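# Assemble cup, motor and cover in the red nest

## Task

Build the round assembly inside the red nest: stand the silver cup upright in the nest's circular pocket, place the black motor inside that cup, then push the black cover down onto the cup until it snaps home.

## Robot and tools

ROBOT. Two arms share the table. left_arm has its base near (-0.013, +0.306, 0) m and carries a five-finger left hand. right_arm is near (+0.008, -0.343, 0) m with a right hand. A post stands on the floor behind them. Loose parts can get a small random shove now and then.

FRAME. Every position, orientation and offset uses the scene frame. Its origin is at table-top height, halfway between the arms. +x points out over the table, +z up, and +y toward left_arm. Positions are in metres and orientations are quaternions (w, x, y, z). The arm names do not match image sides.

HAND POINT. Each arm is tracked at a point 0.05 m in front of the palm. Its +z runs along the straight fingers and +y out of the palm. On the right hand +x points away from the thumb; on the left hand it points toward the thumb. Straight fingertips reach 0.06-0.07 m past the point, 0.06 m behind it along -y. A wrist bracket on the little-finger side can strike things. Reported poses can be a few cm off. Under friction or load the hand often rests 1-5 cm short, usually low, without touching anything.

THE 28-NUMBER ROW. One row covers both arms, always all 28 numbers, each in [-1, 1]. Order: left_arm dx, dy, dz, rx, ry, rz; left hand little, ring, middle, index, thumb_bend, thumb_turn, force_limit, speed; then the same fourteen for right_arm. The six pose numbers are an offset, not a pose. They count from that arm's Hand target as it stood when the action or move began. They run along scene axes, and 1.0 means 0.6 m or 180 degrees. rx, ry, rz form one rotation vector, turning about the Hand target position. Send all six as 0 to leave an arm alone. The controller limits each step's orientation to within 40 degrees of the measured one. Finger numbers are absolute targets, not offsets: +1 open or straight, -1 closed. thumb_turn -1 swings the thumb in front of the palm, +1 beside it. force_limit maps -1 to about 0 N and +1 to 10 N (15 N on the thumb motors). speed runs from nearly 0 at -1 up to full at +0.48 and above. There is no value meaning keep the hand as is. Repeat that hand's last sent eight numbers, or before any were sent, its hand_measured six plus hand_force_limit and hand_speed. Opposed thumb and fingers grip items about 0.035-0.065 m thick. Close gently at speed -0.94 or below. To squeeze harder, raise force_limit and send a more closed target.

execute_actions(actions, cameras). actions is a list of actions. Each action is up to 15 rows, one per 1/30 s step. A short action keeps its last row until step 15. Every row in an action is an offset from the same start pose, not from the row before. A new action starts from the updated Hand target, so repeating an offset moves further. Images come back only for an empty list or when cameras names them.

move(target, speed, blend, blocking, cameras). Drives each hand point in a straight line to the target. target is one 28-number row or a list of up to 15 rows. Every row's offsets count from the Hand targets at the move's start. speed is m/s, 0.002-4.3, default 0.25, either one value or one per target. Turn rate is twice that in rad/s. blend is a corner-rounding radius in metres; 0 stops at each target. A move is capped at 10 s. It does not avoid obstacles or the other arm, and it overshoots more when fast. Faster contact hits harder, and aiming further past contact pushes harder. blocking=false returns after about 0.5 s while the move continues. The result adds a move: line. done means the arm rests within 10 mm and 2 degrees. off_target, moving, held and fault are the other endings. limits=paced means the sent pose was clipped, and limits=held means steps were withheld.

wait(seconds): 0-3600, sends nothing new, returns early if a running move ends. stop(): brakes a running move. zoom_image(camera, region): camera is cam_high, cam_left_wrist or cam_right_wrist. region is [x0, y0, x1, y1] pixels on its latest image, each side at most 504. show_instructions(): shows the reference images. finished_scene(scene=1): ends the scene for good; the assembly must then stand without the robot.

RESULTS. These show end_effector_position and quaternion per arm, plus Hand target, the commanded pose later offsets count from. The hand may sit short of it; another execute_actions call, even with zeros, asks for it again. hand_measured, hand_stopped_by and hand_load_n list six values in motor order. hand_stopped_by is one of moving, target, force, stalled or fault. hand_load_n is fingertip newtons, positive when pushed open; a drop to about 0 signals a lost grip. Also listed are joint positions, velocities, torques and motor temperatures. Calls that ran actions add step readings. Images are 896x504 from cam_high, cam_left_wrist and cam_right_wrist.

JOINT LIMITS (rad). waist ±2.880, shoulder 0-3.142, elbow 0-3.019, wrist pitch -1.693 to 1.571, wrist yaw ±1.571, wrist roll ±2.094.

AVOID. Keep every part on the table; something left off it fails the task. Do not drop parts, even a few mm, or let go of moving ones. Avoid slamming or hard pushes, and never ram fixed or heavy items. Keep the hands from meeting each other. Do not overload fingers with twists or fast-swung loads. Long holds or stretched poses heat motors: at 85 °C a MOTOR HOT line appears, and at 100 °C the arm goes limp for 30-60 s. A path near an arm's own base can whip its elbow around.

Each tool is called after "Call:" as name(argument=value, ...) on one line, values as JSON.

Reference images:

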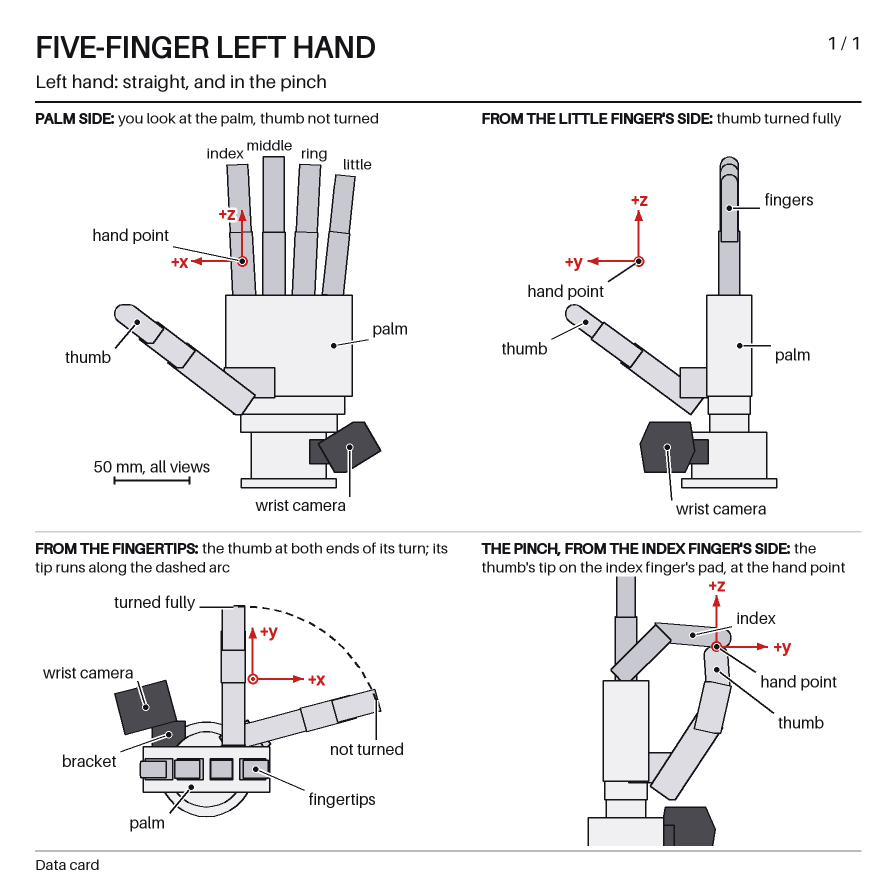

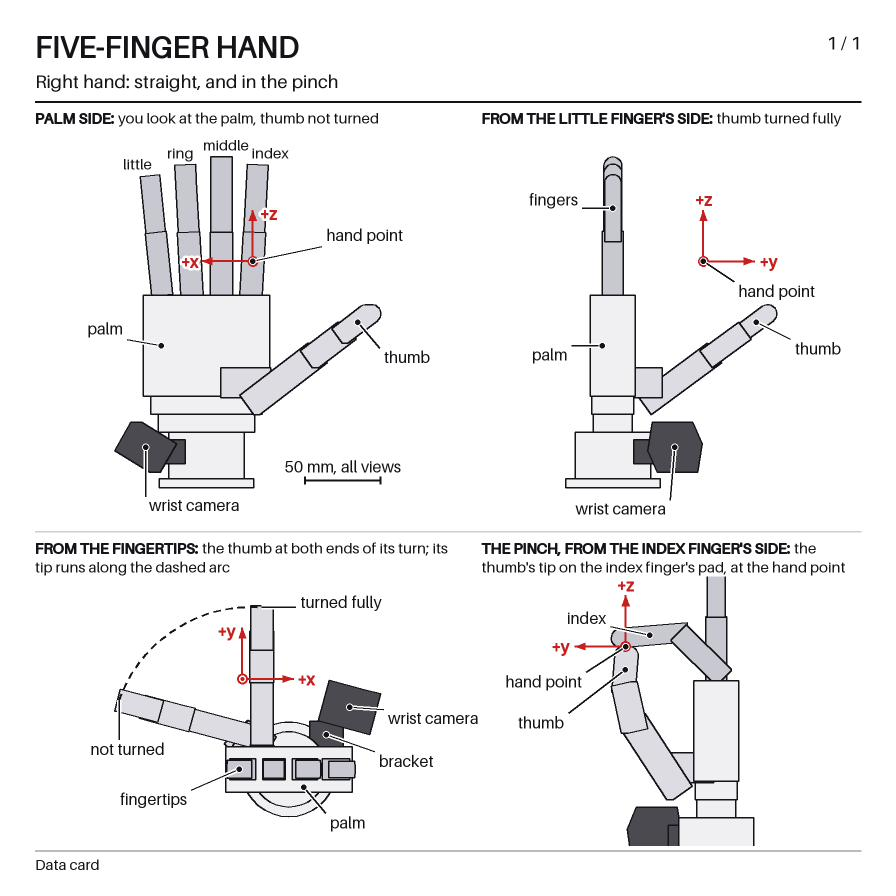

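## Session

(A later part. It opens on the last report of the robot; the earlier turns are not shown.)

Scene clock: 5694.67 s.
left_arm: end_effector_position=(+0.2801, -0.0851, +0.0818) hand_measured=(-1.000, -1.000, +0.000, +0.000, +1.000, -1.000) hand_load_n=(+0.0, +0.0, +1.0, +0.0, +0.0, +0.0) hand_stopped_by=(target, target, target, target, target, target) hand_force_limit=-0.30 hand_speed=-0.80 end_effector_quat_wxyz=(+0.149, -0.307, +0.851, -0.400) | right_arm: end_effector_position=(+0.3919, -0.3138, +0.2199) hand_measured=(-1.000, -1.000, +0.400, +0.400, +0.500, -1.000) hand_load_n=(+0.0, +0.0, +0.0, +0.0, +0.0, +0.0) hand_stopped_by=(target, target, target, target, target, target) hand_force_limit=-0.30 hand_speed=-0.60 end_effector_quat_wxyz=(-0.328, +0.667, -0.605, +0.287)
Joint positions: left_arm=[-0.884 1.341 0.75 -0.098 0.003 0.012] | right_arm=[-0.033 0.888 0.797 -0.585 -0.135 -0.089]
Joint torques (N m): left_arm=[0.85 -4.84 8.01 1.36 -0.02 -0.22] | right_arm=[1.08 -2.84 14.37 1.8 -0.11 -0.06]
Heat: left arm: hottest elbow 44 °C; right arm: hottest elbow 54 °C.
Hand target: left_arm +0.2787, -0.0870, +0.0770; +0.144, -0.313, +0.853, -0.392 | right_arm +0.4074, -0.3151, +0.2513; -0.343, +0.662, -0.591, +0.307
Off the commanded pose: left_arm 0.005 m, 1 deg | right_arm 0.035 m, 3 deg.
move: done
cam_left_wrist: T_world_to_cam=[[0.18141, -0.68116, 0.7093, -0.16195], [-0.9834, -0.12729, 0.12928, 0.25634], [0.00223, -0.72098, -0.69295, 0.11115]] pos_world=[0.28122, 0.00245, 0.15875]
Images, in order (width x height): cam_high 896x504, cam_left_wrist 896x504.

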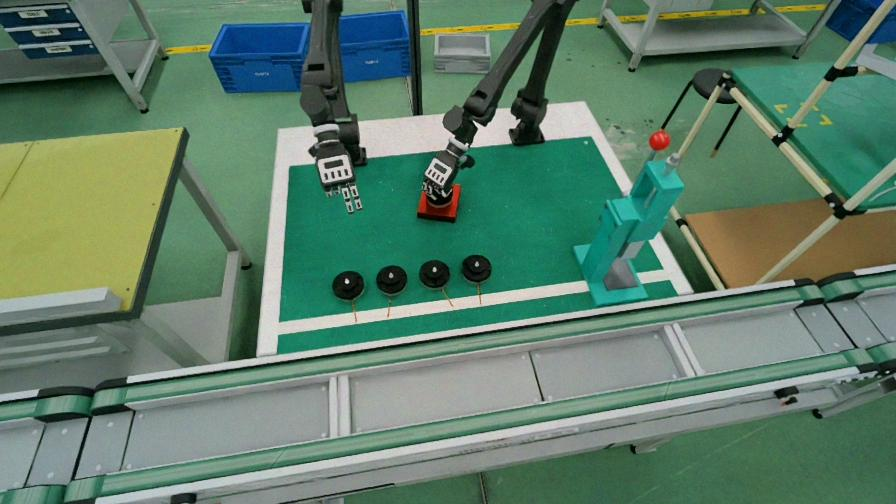

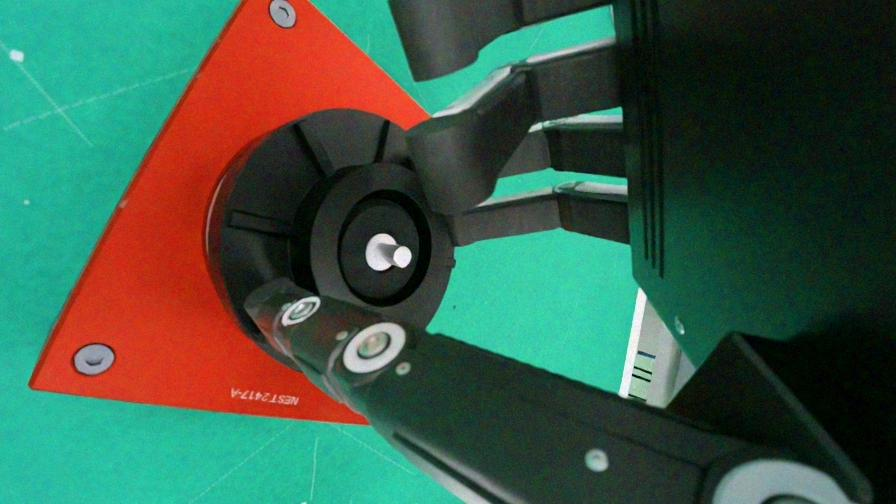

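Call:
move(target=[0.0,0.0,-0.017,0,0,0,-1,-1,0.0,0.0,1,-1,-0.3,-0.8,0,0,0,0,0,0,-1,-1,0.4,0.4,0.5,-1,-0.3,-0.6], speed=0.03, cameras=["cam_left_wrist","cam_high"])

Call:
zoom_image(camera="cam_high", region=[425, 190, 455, 215])

Call:
zoom_image(camera="cam_left_wrist", region=[200, 90, 500, 390])

Scene clock: 5705.30 s.
left_arm: end_effector_position=(+0.2813, -0.0866, +0.0819) hand_measured=(-1.000, -1.000, +0.000, +0.000, +1.000, -1.000) hand_load_n=(+0.0, +0.0, +0.0, +0.0, +0.0, +0.0) hand_stopped_by=(target, target, target, target, target, target) hand_force_limit=-0.30 hand_speed=-0.80 end_effector_quat_wxyz=(+0.149, -0.307, +0.849, -0.402) | right_arm: end_effector_position=(+0.3919, -0.3138, +0.2199) hand_measured=(-1.000, -1.000, +0.400, +0.400, +0.500, -1.000) hand_load_n=(+0.5, +0.0, +0.0, +0.0, +0.0, +0.0) hand_stopped_by=(target, target, target, target, target, target) hand_force_limit=-0.30 hand_speed=-0.60 end_effector_quat_wxyz=(-0.328, +0.667, -0.605, +0.287)
Joint positions: left_arm=[-0.884 1.344 0.75 -0.089 0.003 0.012] | right_arm=[-0.033 0.888 0.797 -0.585 -0.135 -0.089]
Joint torques (N m): left_arm=[0.67 -4.25 6.95 2.19 -0.06 -0.19] | right_arm=[1.08 -2.84 14.37 1.8 -0.12 -0.06]
Heat: left arm: hottest elbow 44 °C; right arm: hottest elbow 54 °C.
Hand target: left_arm +0.2787, -0.0870, +0.0668; +0.144, -0.313, +0.853, -0.392 | right_arm +0.4074, -0.3151, +0.2513; -0.343, +0.662, -0.591, +0.307
Off the commanded pose: left_arm 0.015 m, 2 deg | right_arm 0.035 m, 3 deg.
move: off_target (left_arm)
cam_left_wrist: T_world_to_cam=[[0.17857, -0.67784, 0.71319, -0.16248], [-0.98391, -0.12667, 0.12596, 0.25779], [0.00496, -0.72422, -0.68956, 0.10884]] pos_world=[0.28212, 0.00134, 0.15846]
Images, in order (width x height): cam_high 896x504, cam_left_wrist 896x504.

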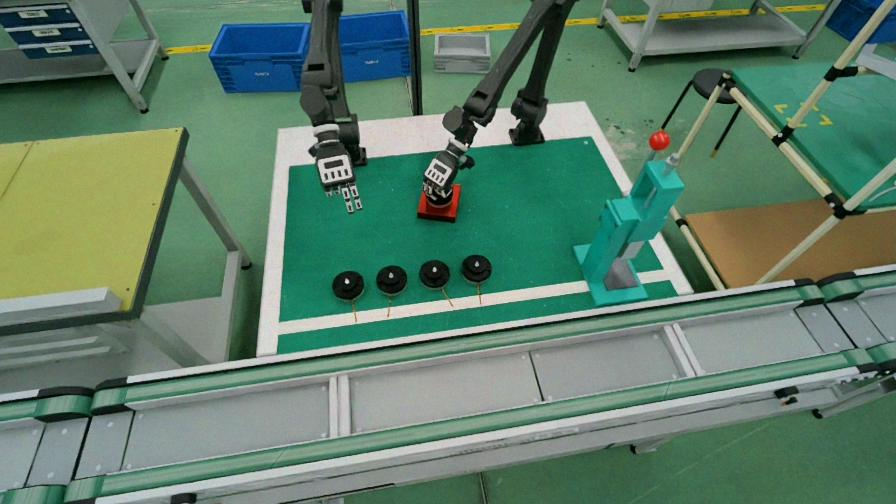

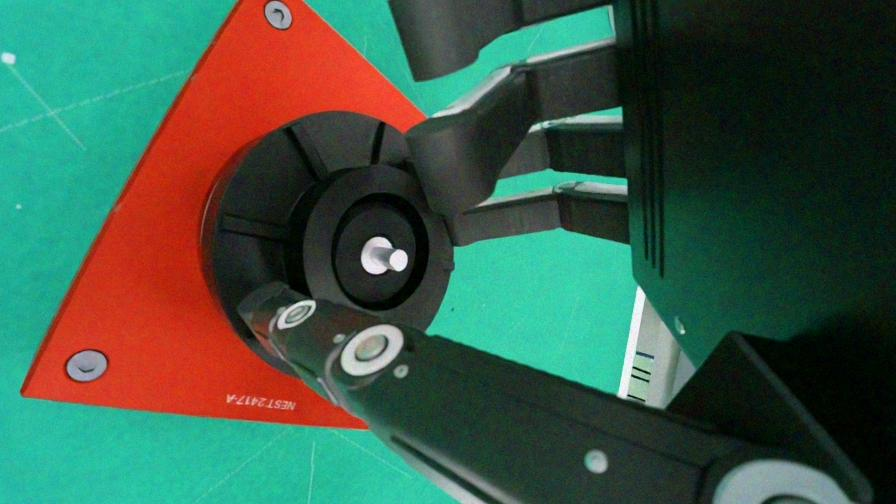

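Scaled by 16.800 from the camera's image (finer frame: 1280x720).

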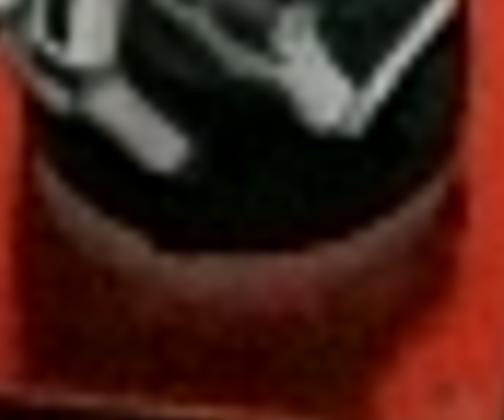

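Scaled by 1.680 from the camera's image (finer frame: 1280x720).

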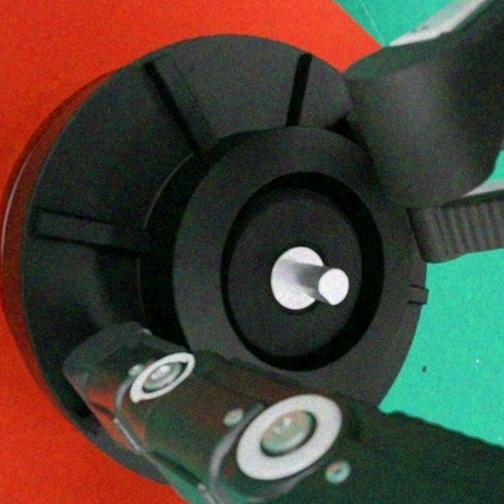

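Call:
move(target=[-0.002,0.003,-0.03,0,0,0,-1,-1,0.0,0.0,1,-1,-0.3,-0.8,0,0,0,0,0,0,-1,-1,0.4,0.4,0.5,-1,-0.3,-0.6], speed=0.03, cameras=["cam_left_wrist","cam_high"])

Call:
zoom_image(camera="cam_high", region=[425, 190, 455, 215])

Call:
zoom_image(camera="cam_left_wrist", region=[200, 90, 500, 390])

Scene clock: 5715.70 s.
left_arm: end_effector_position=(+0.2831, -0.0898, +0.0812) hand_measured=(-1.000, -1.000, +0.000, +0.000, +1.000, -1.000) hand_load_n=(+0.0, +0.0, -3.0, +0.0, +0.5, +0.0) hand_stopped_by=(target, target, target, target, target, target) hand_force_limit=-0.30 hand_speed=-0.80 end_effector_quat_wxyz=(+0.153, -0.304, +0.844, -0.413) | right_arm: end_effector_position=(+0.3919, -0.3138, +0.2199) hand_measured=(-1.000, -1.000, +0.400, +0.400, +0.500, -1.000) hand_load_n=(+0.0, +0.0, +0.0, +0.0, +0.5, +0.0) hand_stopped_by=(target, target, target, target, target, target) hand_force_limit=-0.30 hand_speed=-0.60 end_effector_quat_wxyz=(-0.328, +0.667, -0.605, +0.287)
Joint positions: left_arm=[-0.886 1.349 0.737 -0.046 0.003 0.012] | right_arm=[-0.033 0.888 0.797 -0.585 -0.135 -0.089]
Joint torques (N m): left_arm=[0.67 -2.55 5.46 2.59 -0.03 -0.19] | right_arm=[1.03 -2.9 14.39 1.8 -0.12 -0.06]
Heat: left arm: hottest elbow 44 °C; right arm: hottest elbow 54 °C.
Hand target: left_arm +0.2775, -0.0852, +0.0488; +0.144, -0.313, +0.853, -0.392 | right_arm +0.4074, -0.3151, +0.2513; -0.343, +0.662, -0.591, +0.307
Off the commanded pose: left_arm 0.033 m, 3 deg | right_arm 0.035 m, 3 deg.
move: off_target (left_arm)
cam_left_wrist: T_world_to_cam=[[0.16533, -0.66379, 0.72942, -0.16077], [-0.98612, -0.12281, 0.11175, 0.26133], [0.0154, -0.73777, -0.67488, 0.10064]] pos_world=[0.28274, -0.00038, 0.15599]
Images, in order (width x height): cam_high 896x504, cam_left_wrist 896x504.

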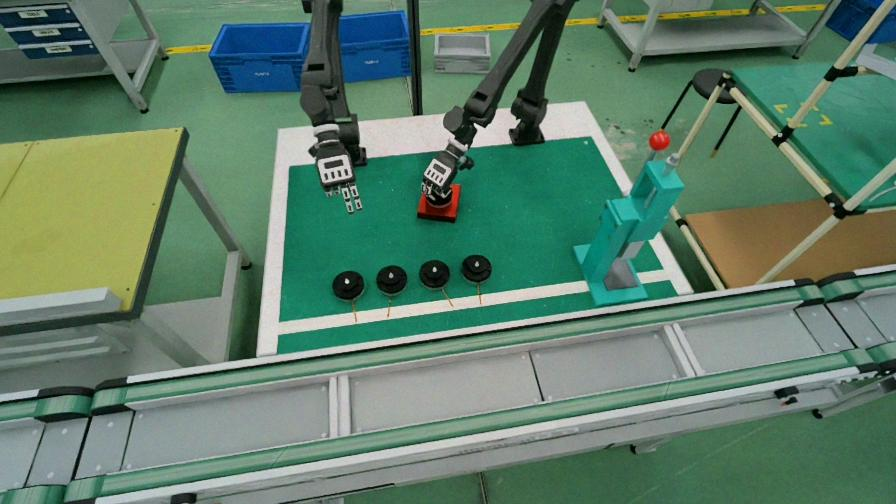

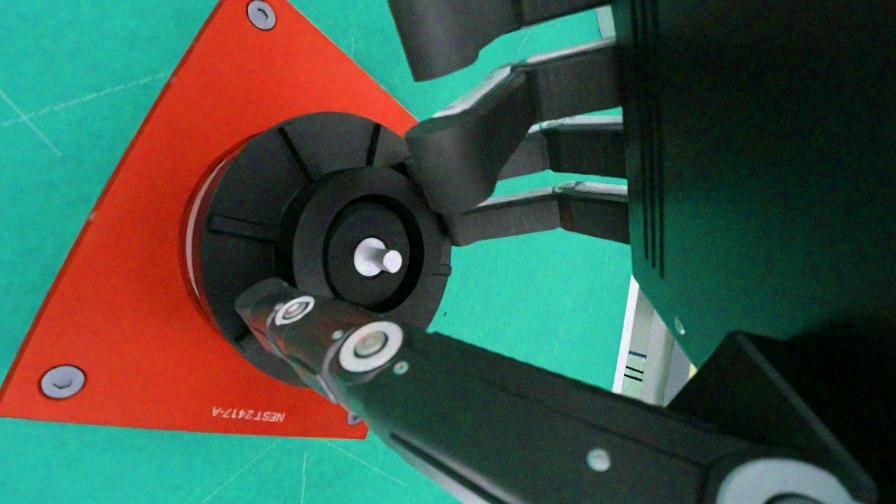

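Scaled by 16.800 from the camera's image (finer frame: 1280x720).

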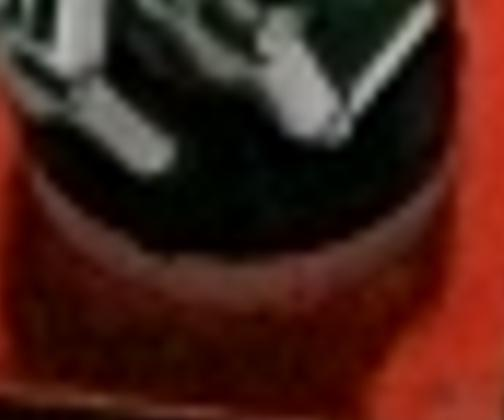

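Scaled by 1.680 from the camera's image (finer frame: 1280x720).

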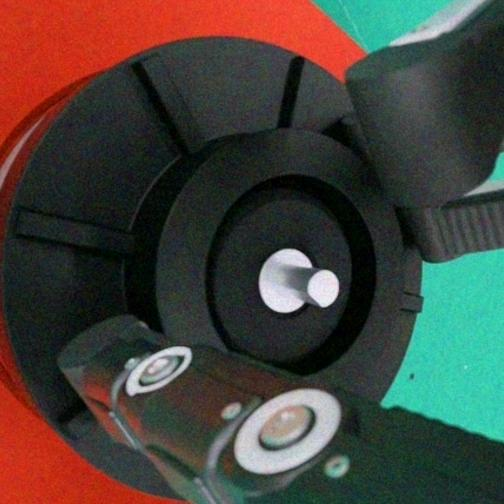

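Call:
move(target=[0.0,0.0,0.065,0.004,0.0033,0,-1,-1,0.0,0.0,1,-1,-0.3,-0.8,0,0,0,0,0,0,-1,-1,0.4,0.4,0.5,-1,-0.3,-0.6], speed=0.04, cameras=["cam_left_wrist","cam_high"])

Call:
zoom_image(camera="cam_high", region=[425, 190, 455, 215])

Call:
zoom_image(camera="cam_left_wrist", region=[200, 90, 500, 390])

Scene clock: 5738.90 s.
left_arm: end_effector_position=(+0.2787, -0.0832, +0.0830) hand_measured=(-1.000, -1.000, +0.000, +0.000, +1.000, -1.000) hand_load_n=(+0.0, +0.0, +4.0, +0.0, +0.0, +0.0) hand_stopped_by=(target, target, target, target, target, target) hand_force_limit=-0.30 hand_speed=-0.80 end_effector_quat_wxyz=(+0.146, -0.309, +0.855, -0.389) | right_arm: end_effector_position=(+0.3919, -0.3138, +0.2199) hand_measured=(-1.000, -1.000, +0.400, +0.400, +0.500, -1.000) hand_load_n=(+0.0, -0.5, +0.0, +0.0, +0.0, +0.0) hand_stopped_by=(target, target, target, target, target, target) hand_force_limit=-0.30 hand_speed=-0.60 end_effector_quat_wxyz=(-0.328, +0.667, -0.605, +0.287)
Joint positions: left_arm=[-0.886 1.34 0.765 -0.139 -0.001 0.012] | right_arm=[-0.033 0.888 0.797 -0.585 -0.135 -0.089]
Joint torques (N m): left_arm=[0.62 -5.95 8.58 0.54 -0.03 -0.2] | right_arm=[1.03 -2.78 14.38 1.78 -0.11 -0.06]
Motor temperatures (°C): left_arm=[28 30 42 29 31 27] | right_arm=[30 29 54 30 28 29]
Heat: left arm: hottest elbow 42 °C; right arm: hottest elbow 54 °C.
Hand target: left_arm +0.2775, -0.0852, +0.0878; +0.141, -0.314, +0.856, -0.385 | right_arm +0.4074, -0.3151, +0.2513; -0.343, +0.662, -0.591, +0.307
Off the commanded pose: left_arm 0.005 m, 1 deg | right_arm 0.035 m, 3 deg.
move: done
cam_left_wrist: T_world_to_cam=[[0.19235, -0.69523, 0.69257, -0.16415], [-0.98131, -0.13203, 0.14001, 0.25316], [-0.0059, -0.70656, -0.70763, 0.11799]] pos_world=[0.2807, 0.00267, 0.16174]
Images, in order (width x height): cam_high 896x504, cam_left_wrist 896x504.

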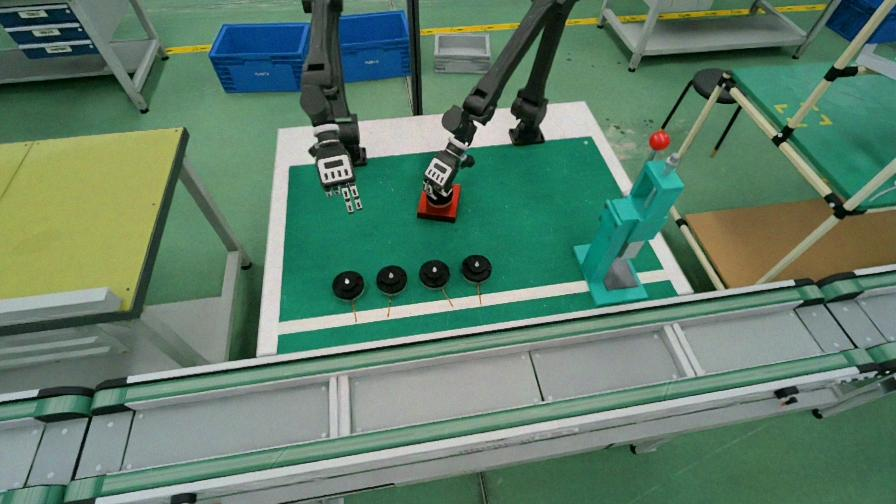

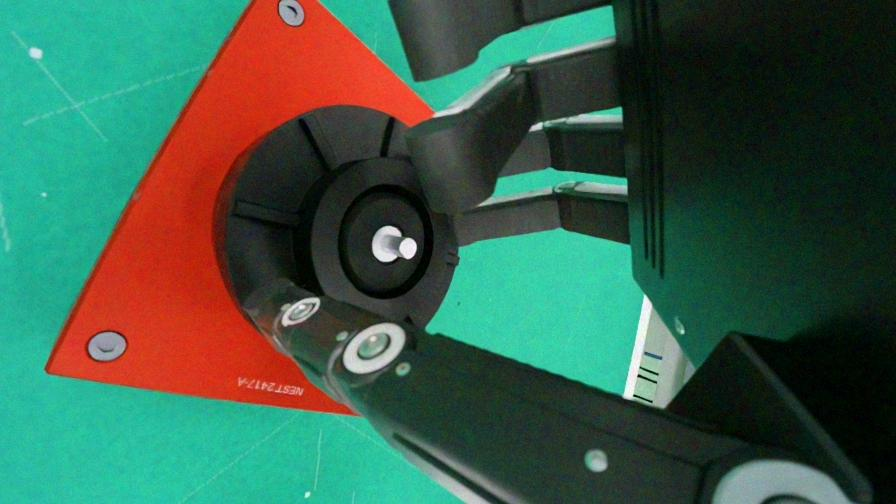

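Scaled by 16.800 from the camera's image (finer frame: 1280x720).

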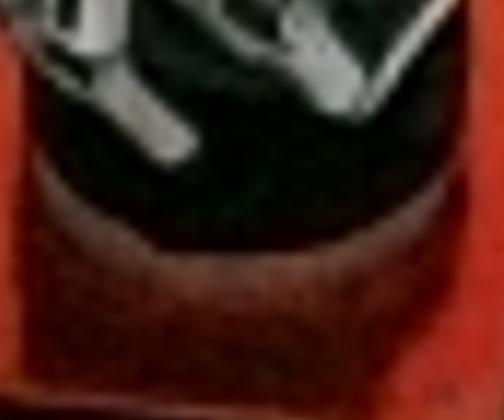

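Scaled by 1.680 from the camera's image (finer frame: 1280x720).

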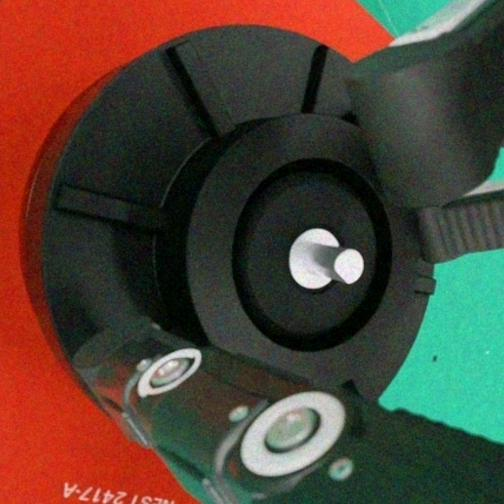

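Call:
move(target=[-0.004,0.0055,-0.033,0.0087,0.0069,0,-1,-1,0.0,0.0,1,-1,-0.3,-0.8,0,0,0,0,0,0,-1,-1,0.4,0.4,0.5,-1,-0.3,-0.6], speed=0.03, cameras=["cam_left_wrist"])

Scene clock: 5753.03 s.
left_arm: end_effector_position=(+0.2789, -0.0837, +0.0824) hand_measured=(-1.000, -1.000, +0.000, +0.000, +1.000, -1.000) hand_load_n=(+0.0, +0.0, +2.0, +0.0, +0.5, +0.5) hand_stopped_by=(target, target, target, target, target, target) hand_force_limit=-0.30 hand_speed=-0.80 end_effector_quat_wxyz=(+0.144, -0.309, +0.856, -0.389) | right_arm: end_effector_position=(+0.3919, -0.3138, +0.2199) hand_measured=(-1.000, -1.000, +0.400, +0.400, +0.500, -1.000) hand_load_n=(+0.0, +0.0, +0.0, +0.0, +0.0, +0.0) hand_stopped_by=(target, target, target, target, target, target) hand_force_limit=-0.30 hand_speed=-0.60 end_effector_quat_wxyz=(-0.328, +0.667, -0.605, +0.287)
Joint positions: left_arm=[-0.884 1.343 0.766 -0.139 0.003 0.012] | right_arm=[-0.033 0.888 0.797 -0.585 -0.135 -0.089]
Joint torques (N m): left_arm=[0.85 -4.19 7.58 0.98 -0.05 -0.19] | right_arm=[1.03 -2.73 14.37 1.78 -0.11 -0.07]
Heat: left arm: hottest elbow 43 °C; right arm: hottest elbow 54 °C.
Hand target: left_arm +0.2751, -0.0819, +0.0680; +0.136, -0.316, +0.863, -0.370 | right_arm +0.4074, -0.3151, +0.2513; -0.343, +0.662, -0.591, +0.307
Off the commanded pose: left_arm 0.015 m, 3 deg | right_arm 0.035 m, 3 deg.
move: off_target (left_arm)
cam_left_wrist: T_world_to_cam=[[0.19336, -0.69502, 0.69251, -0.16433], [-0.98108, -0.13005, 0.14341, 0.25318], [-0.00961, -0.70713, -0.70701, 0.1183]] pos_world=[0.2813, 0.00237, 0.16113]

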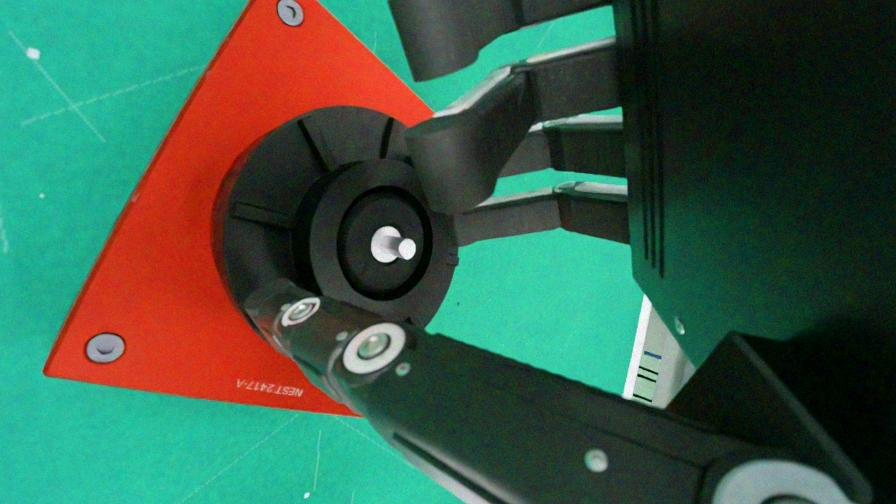

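Call:
move(target=[-0.0149,0.02,-0.05,0.0174,0.0138,0,-1,-1,0.0,0.0,1,-1,-0.3,-0.8,0,0,0,0,0,0,-1,-1,0.4,0.4,0.5,-1,-0.3,-0.6], speed=0.03, cameras=["cam_left_wrist","cam_high"])

Call:
zoom_image(camera="cam_high", region=[425, 190, 455, 215])

Call:
zoom_image(camera="cam_left_wrist", region=[200, 90, 500, 390])

Scene clock: 5802.07 s.
left_arm: end_effector_position=(+0.2805, -0.0856, +0.0799) hand_measured=(-1.000, -1.000, +0.000, +0.000, +1.000, -1.000) hand_load_n=(+0.0, +0.0, +0.0, +0.0, +0.0, +0.0) hand_stopped_by=(target, target, target, target, target, target) hand_force_limit=-0.30 hand_speed=-0.80 end_effector_quat_wxyz=(+0.145, -0.309, +0.856, -0.389) | right_arm: end_effector_position=(+0.3919, -0.3138, +0.2199) hand_measured=(-1.000, -1.000, +0.400, +0.400, +0.500, -1.000) hand_load_n=(+0.0, +0.0, +0.0, +0.0, +0.0, +0.0) hand_stopped_by=(target, target, target, target, target, target) hand_force_limit=-0.30 hand_speed=-0.60 end_effector_quat_wxyz=(-0.328, +0.667, -0.605, +0.287)
Joint positions: left_arm=[-0.884 1.354 0.768 -0.129 0.003 0.012] | right_arm=[-0.033 0.888 0.797 -0.585 -0.135 -0.089]
Joint torques (N m): left_arm=[0.97 -2.67 5.79 0.35 -0.06 -0.17] | right_arm=[1.08 -2.78 14.38 1.77 -0.12 -0.07]
Heat: left arm: hottest elbow 43 °C; right arm: hottest elbow 54 °C.
Hand target: left_arm +0.2662, -0.0699, +0.0380; +0.126, -0.320, +0.876, -0.339 | right_arm +0.4074, -0.3151, +0.2513; -0.343, +0.662, -0.591, +0.307
Off the commanded pose: left_arm 0.047 m, 7 deg | right_arm 0.035 m, 3 deg.
move: off_target (left_arm)
cam_left_wrist: T_world_to_cam=[[0.19259, -0.69423, 0.6935, -0.16403], [-0.98124, -0.12984, 0.14252, 0.25507], [-0.0089, -0.70794, -0.70622, 0.11473]] pos_world=[0.2829, 0.00047, 0.15843]
Images, in order (width x height): cam_high 896x504, cam_left_wrist 896x504.

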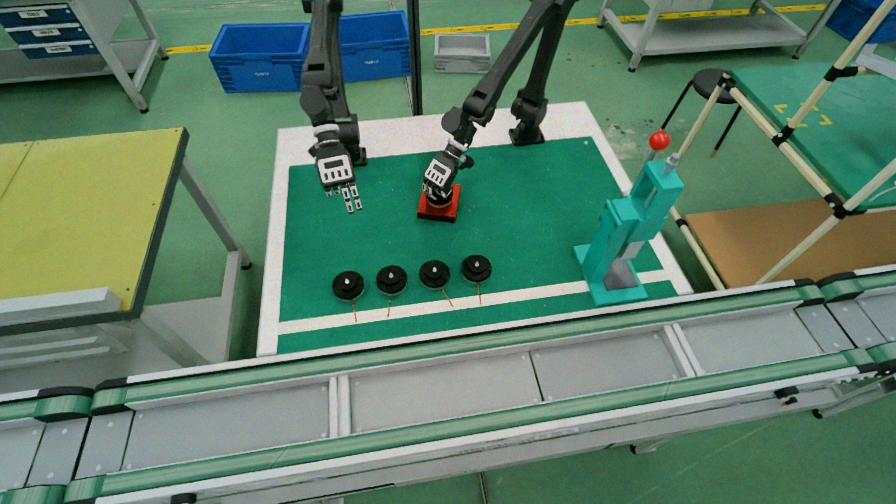

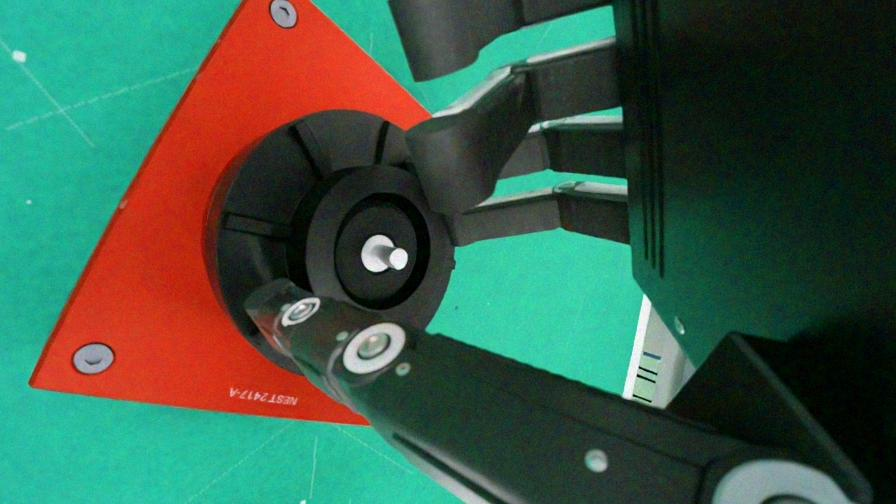

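Scaled by 16.800 from the camera's image (finer frame: 1280x720).

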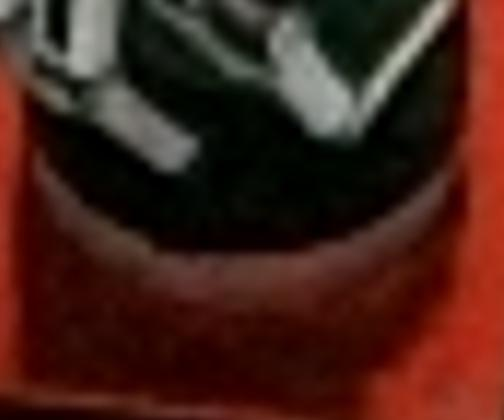

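Scaled by 1.680 from the camera's image (finer frame: 1280x720).

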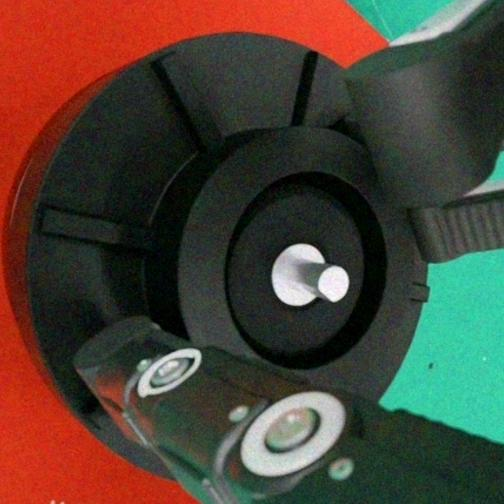

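Call:
move(target=[-0.0149,0.02,-0.05,0.0174,0.0138,0,-1,-1,0.0,0.0,1,-1,-0.3,-0.8,0,0,0,0,0,0,-1,-1,0.4,0.4,0.5,-1,-0.3,-0.6], speed=0.03, cameras=["cam_left_wrist","cam_high"])

Call:
zoom_image(camera="cam_high", region=[425, 190, 455, 215])

Call:
zoom_image(camera="cam_left_wrist", region=[200, 90, 500, 390])

Scene clock: 5819.67 s.
left_arm: end_effector_position=(+0.2808, -0.0860, +0.0785) hand_measured=(-1.000, -1.000, +0.000, +0.000, +1.000, -1.000) hand_load_n=(+0.0, +0.0, -3.5, +0.0, +0.0, +0.0) hand_stopped_by=(target, target, target, target, target, target) hand_force_limit=-0.30 hand_speed=-0.80 end_effector_quat_wxyz=(+0.144, -0.309, +0.856, -0.388) | right_arm: end_effector_position=(+0.3919, -0.3138, +0.2199) hand_measured=(-1.000, -1.000, +0.400, +0.400, +0.500, -1.000) hand_load_n=(+0.0, +0.0, +0.0, +0.0, +0.0, +0.0) hand_stopped_by=(target, target, target, target, target, target) hand_force_limit=-0.30 hand_speed=-0.60 end_effector_quat_wxyz=(-0.328, +0.667, -0.605, +0.287)
Joint positions: left_arm=[-0.884 1.358 0.77 -0.129 0.003 0.012] | right_arm=[-0.033 0.888 0.797 -0.585 -0.135 -0.089]
Joint torques (N m): left_arm=[1.32 -0.91 4.15 -0.17 -0.11 -0.14] | right_arm=[1.08 -2.78 14.38 1.8 -0.11 -0.06]
Heat: left arm: hottest elbow 43 °C; right arm: hottest elbow 54 °C.
Hand target: left_arm +0.2572, -0.0579, +0.0080; +0.116, -0.324, +0.887, -0.308 | right_arm +0.4074, -0.3151, +0.2513; -0.343, +0.662, -0.591, +0.307
Off the commanded pose: left_arm 0.080 m, 11 deg | right_arm 0.035 m, 3 deg.
move: off_target (left_arm)
cam_left_wrist: T_world_to_cam=[[0.19396, -0.69587, 0.69148, -0.16369], [-0.98095, -0.13017, 0.14417, 0.25523], [-0.01031, -0.70628, -0.70786, 0.11419]] pos_world=[0.2833, -0.00003, 0.15723]
Images, in order (width x height): cam_high 896x504, cam_left_wrist 896x504.

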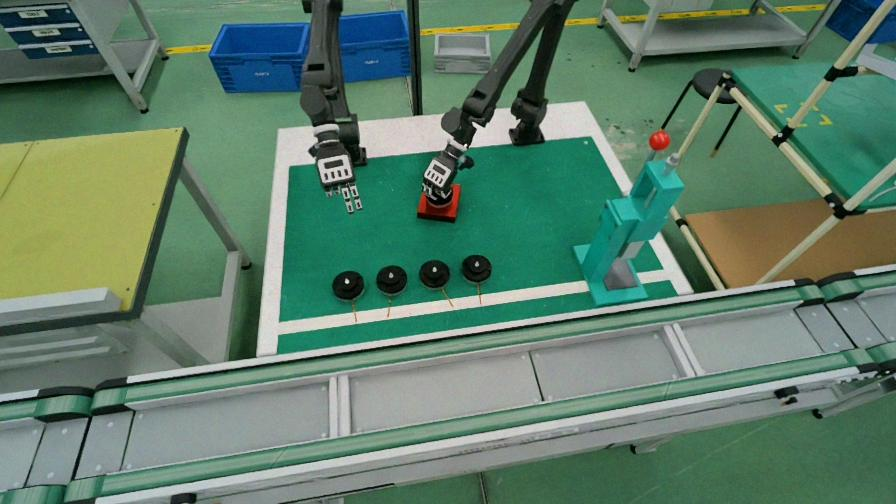

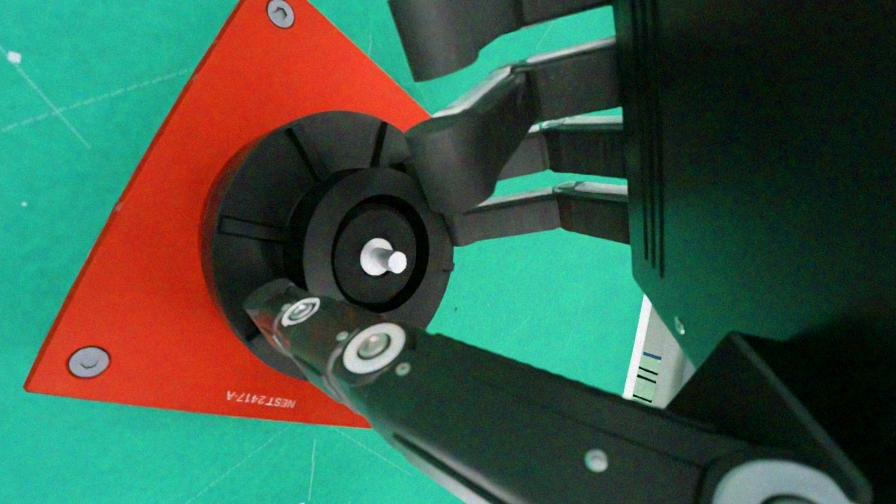

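Scaled by 16.800 from the camera's image (finer frame: 1280x720).

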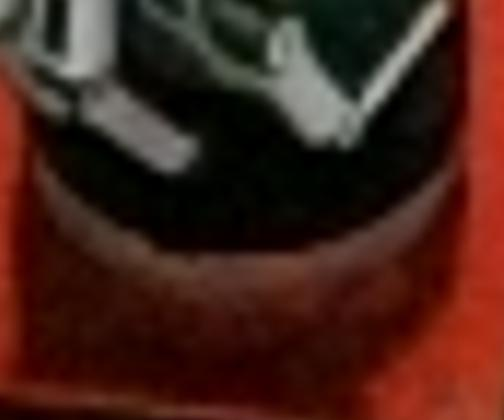

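Scaled by 1.680 from the camera's image (finer frame: 1280x720).

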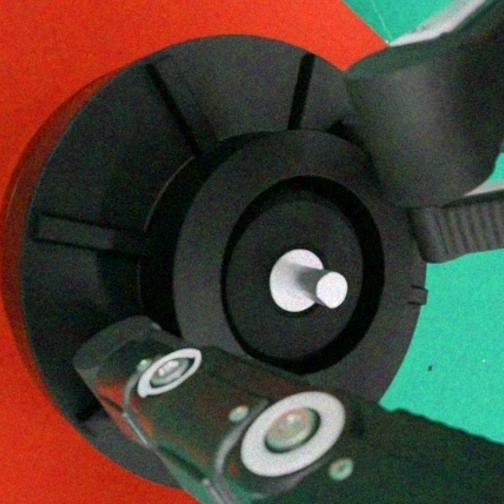

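Call:
move(target=[-0.0149,0.02,-0.05,0.0174,0.0138,0,-1,-1,0.0,0.0,1,-1,-0.3,-0.8,0,0,0,0,0,0,-1,-1,0.4,0.4,0.5,-1,-0.3,-0.6], speed=0.03, cameras=["cam_left_wrist","cam_high"])

Call:
zoom_image(camera="cam_high", region=[425, 190, 455, 215])

Call:
zoom_image(camera="cam_left_wrist", region=[200, 90, 500, 390])

Scene clock: 5836.53 s.
left_arm: end_effector_position=(+0.2815, -0.0867, +0.0771) hand_measured=(-1.000, -1.000, +0.000, +0.000, +1.000, -1.000) hand_load_n=(+0.0, +0.0, -7.0, +0.0, +0.0, +0.0) hand_stopped_by=(target, target, target, target, target, target) hand_force_limit=-0.30 hand_speed=-0.80 end_effector_quat_wxyz=(+0.144, -0.310, +0.857, -0.387) | right_arm: end_effector_position=(+0.3919, -0.3138, +0.2199) hand_measured=(-1.000, -1.000, +0.400, +0.400, +0.500, -1.000) hand_load_n=(+0.0, +0.0, +0.0, +0.0, +0.0, +0.0) hand_stopped_by=(target, target, target, target, target, target) hand_force_limit=-0.30 hand_speed=-0.60 end_effector_quat_wxyz=(-0.328, +0.667, -0.605, +0.287)
Joint positions: left_arm=[-0.884 1.364 0.773 -0.129 0.003 0.012] | right_arm=[-0.033 0.888 0.797 -0.585 -0.135 -0.089]
Joint torques (N m): left_arm=[1.14 0.56 2.55 -0.76 -0.17 -0.09] | right_arm=[1.03 -2.73 14.37 1.77 -0.11 -0.07]
Heat: left arm: hottest elbow 42 °C; right arm: hottest elbow 54 °C.
Hand target: left_arm +0.2483, -0.0459, -0.0220; +0.105, -0.327, +0.898, -0.276 | right_arm +0.4074, -0.3151, +0.2513; -0.343, +0.662, -0.591, +0.307
Off the commanded pose: left_arm 0.112 m, 14 deg | right_arm 0.035 m, 3 deg.
move: off_target (left_arm)
cam_left_wrist: T_world_to_cam=[[0.19533, -0.69745, 0.6895, -0.16379], [-0.98067, -0.13049, 0.14582, 0.25572], [-0.01173, -0.70465, -0.70945, 0.1133]] pos_world=[0.2841, -0.00103, 0.15602]
Images, in order (width x height): cam_high 896x504, cam_left_wrist 896x504.

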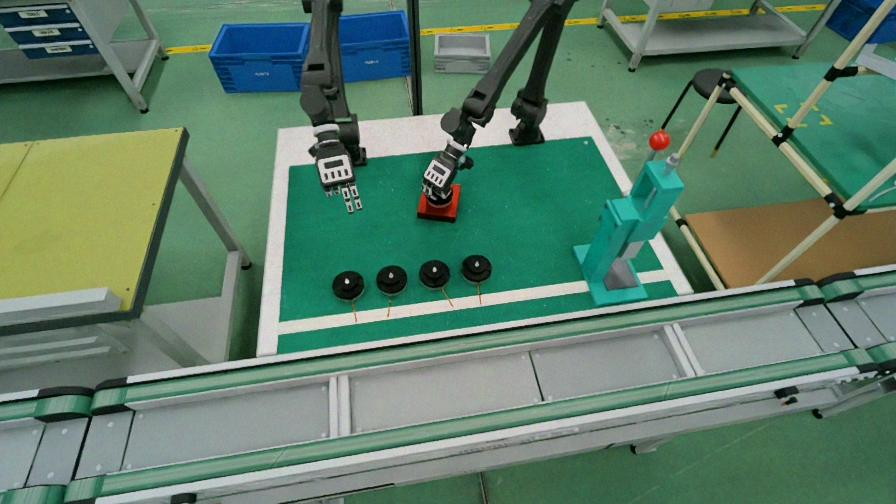

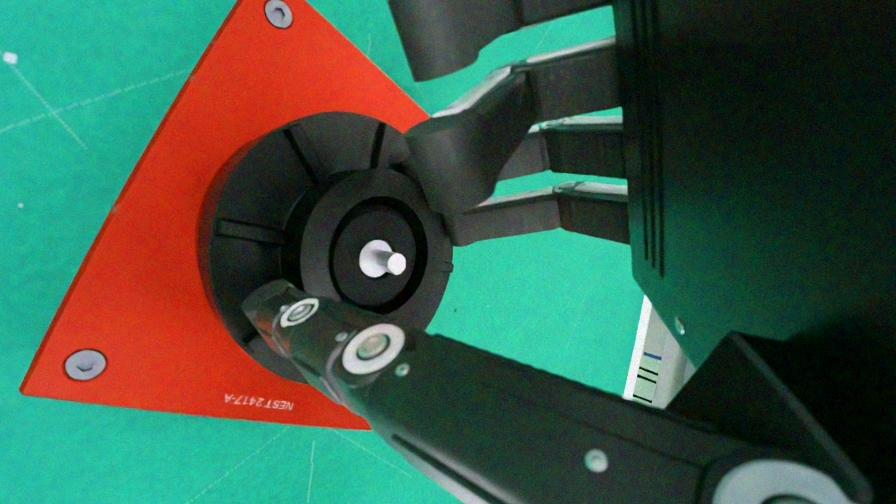

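Scaled by 16.800 from the camera's image (finer frame: 1280x720).

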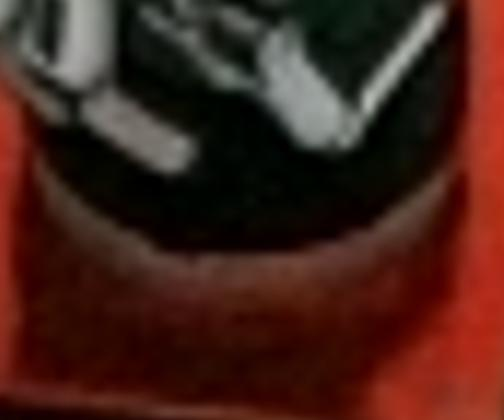

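Scaled by 1.680 from the camera's image (finer frame: 1280x720).

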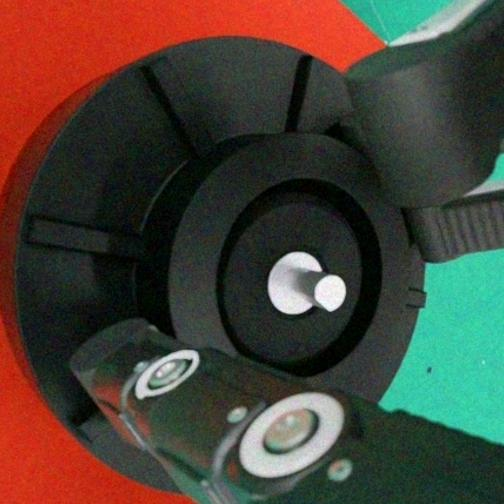

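Call:
zoom_image(camera="cam_high", region=[377, 262, 407, 292])

Call:
zoom_image(camera="cam_left_wrist", region=[180, 180, 300, 300])

Scaled by 16.800 from the camera's image (finer frame: 1280x720).

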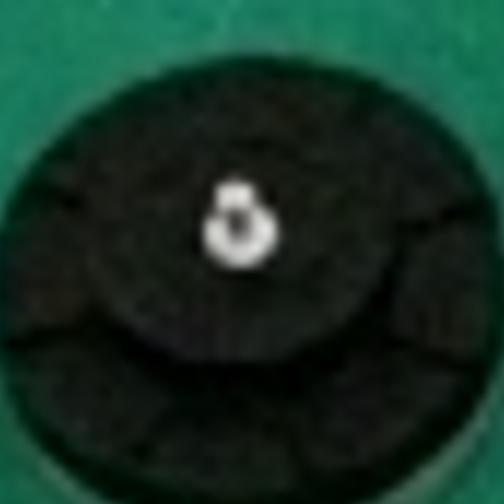

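Scaled by 4.200 from the camera's image (finer frame: 1280x720).

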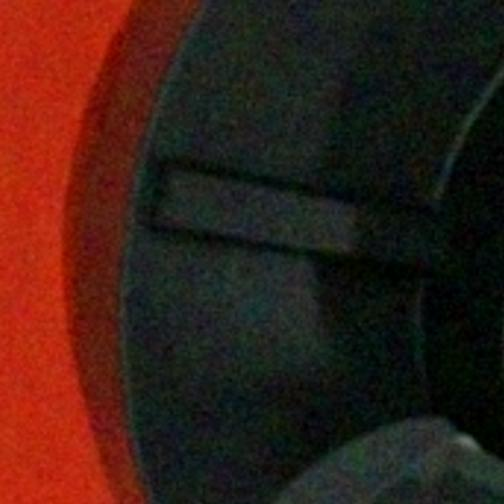

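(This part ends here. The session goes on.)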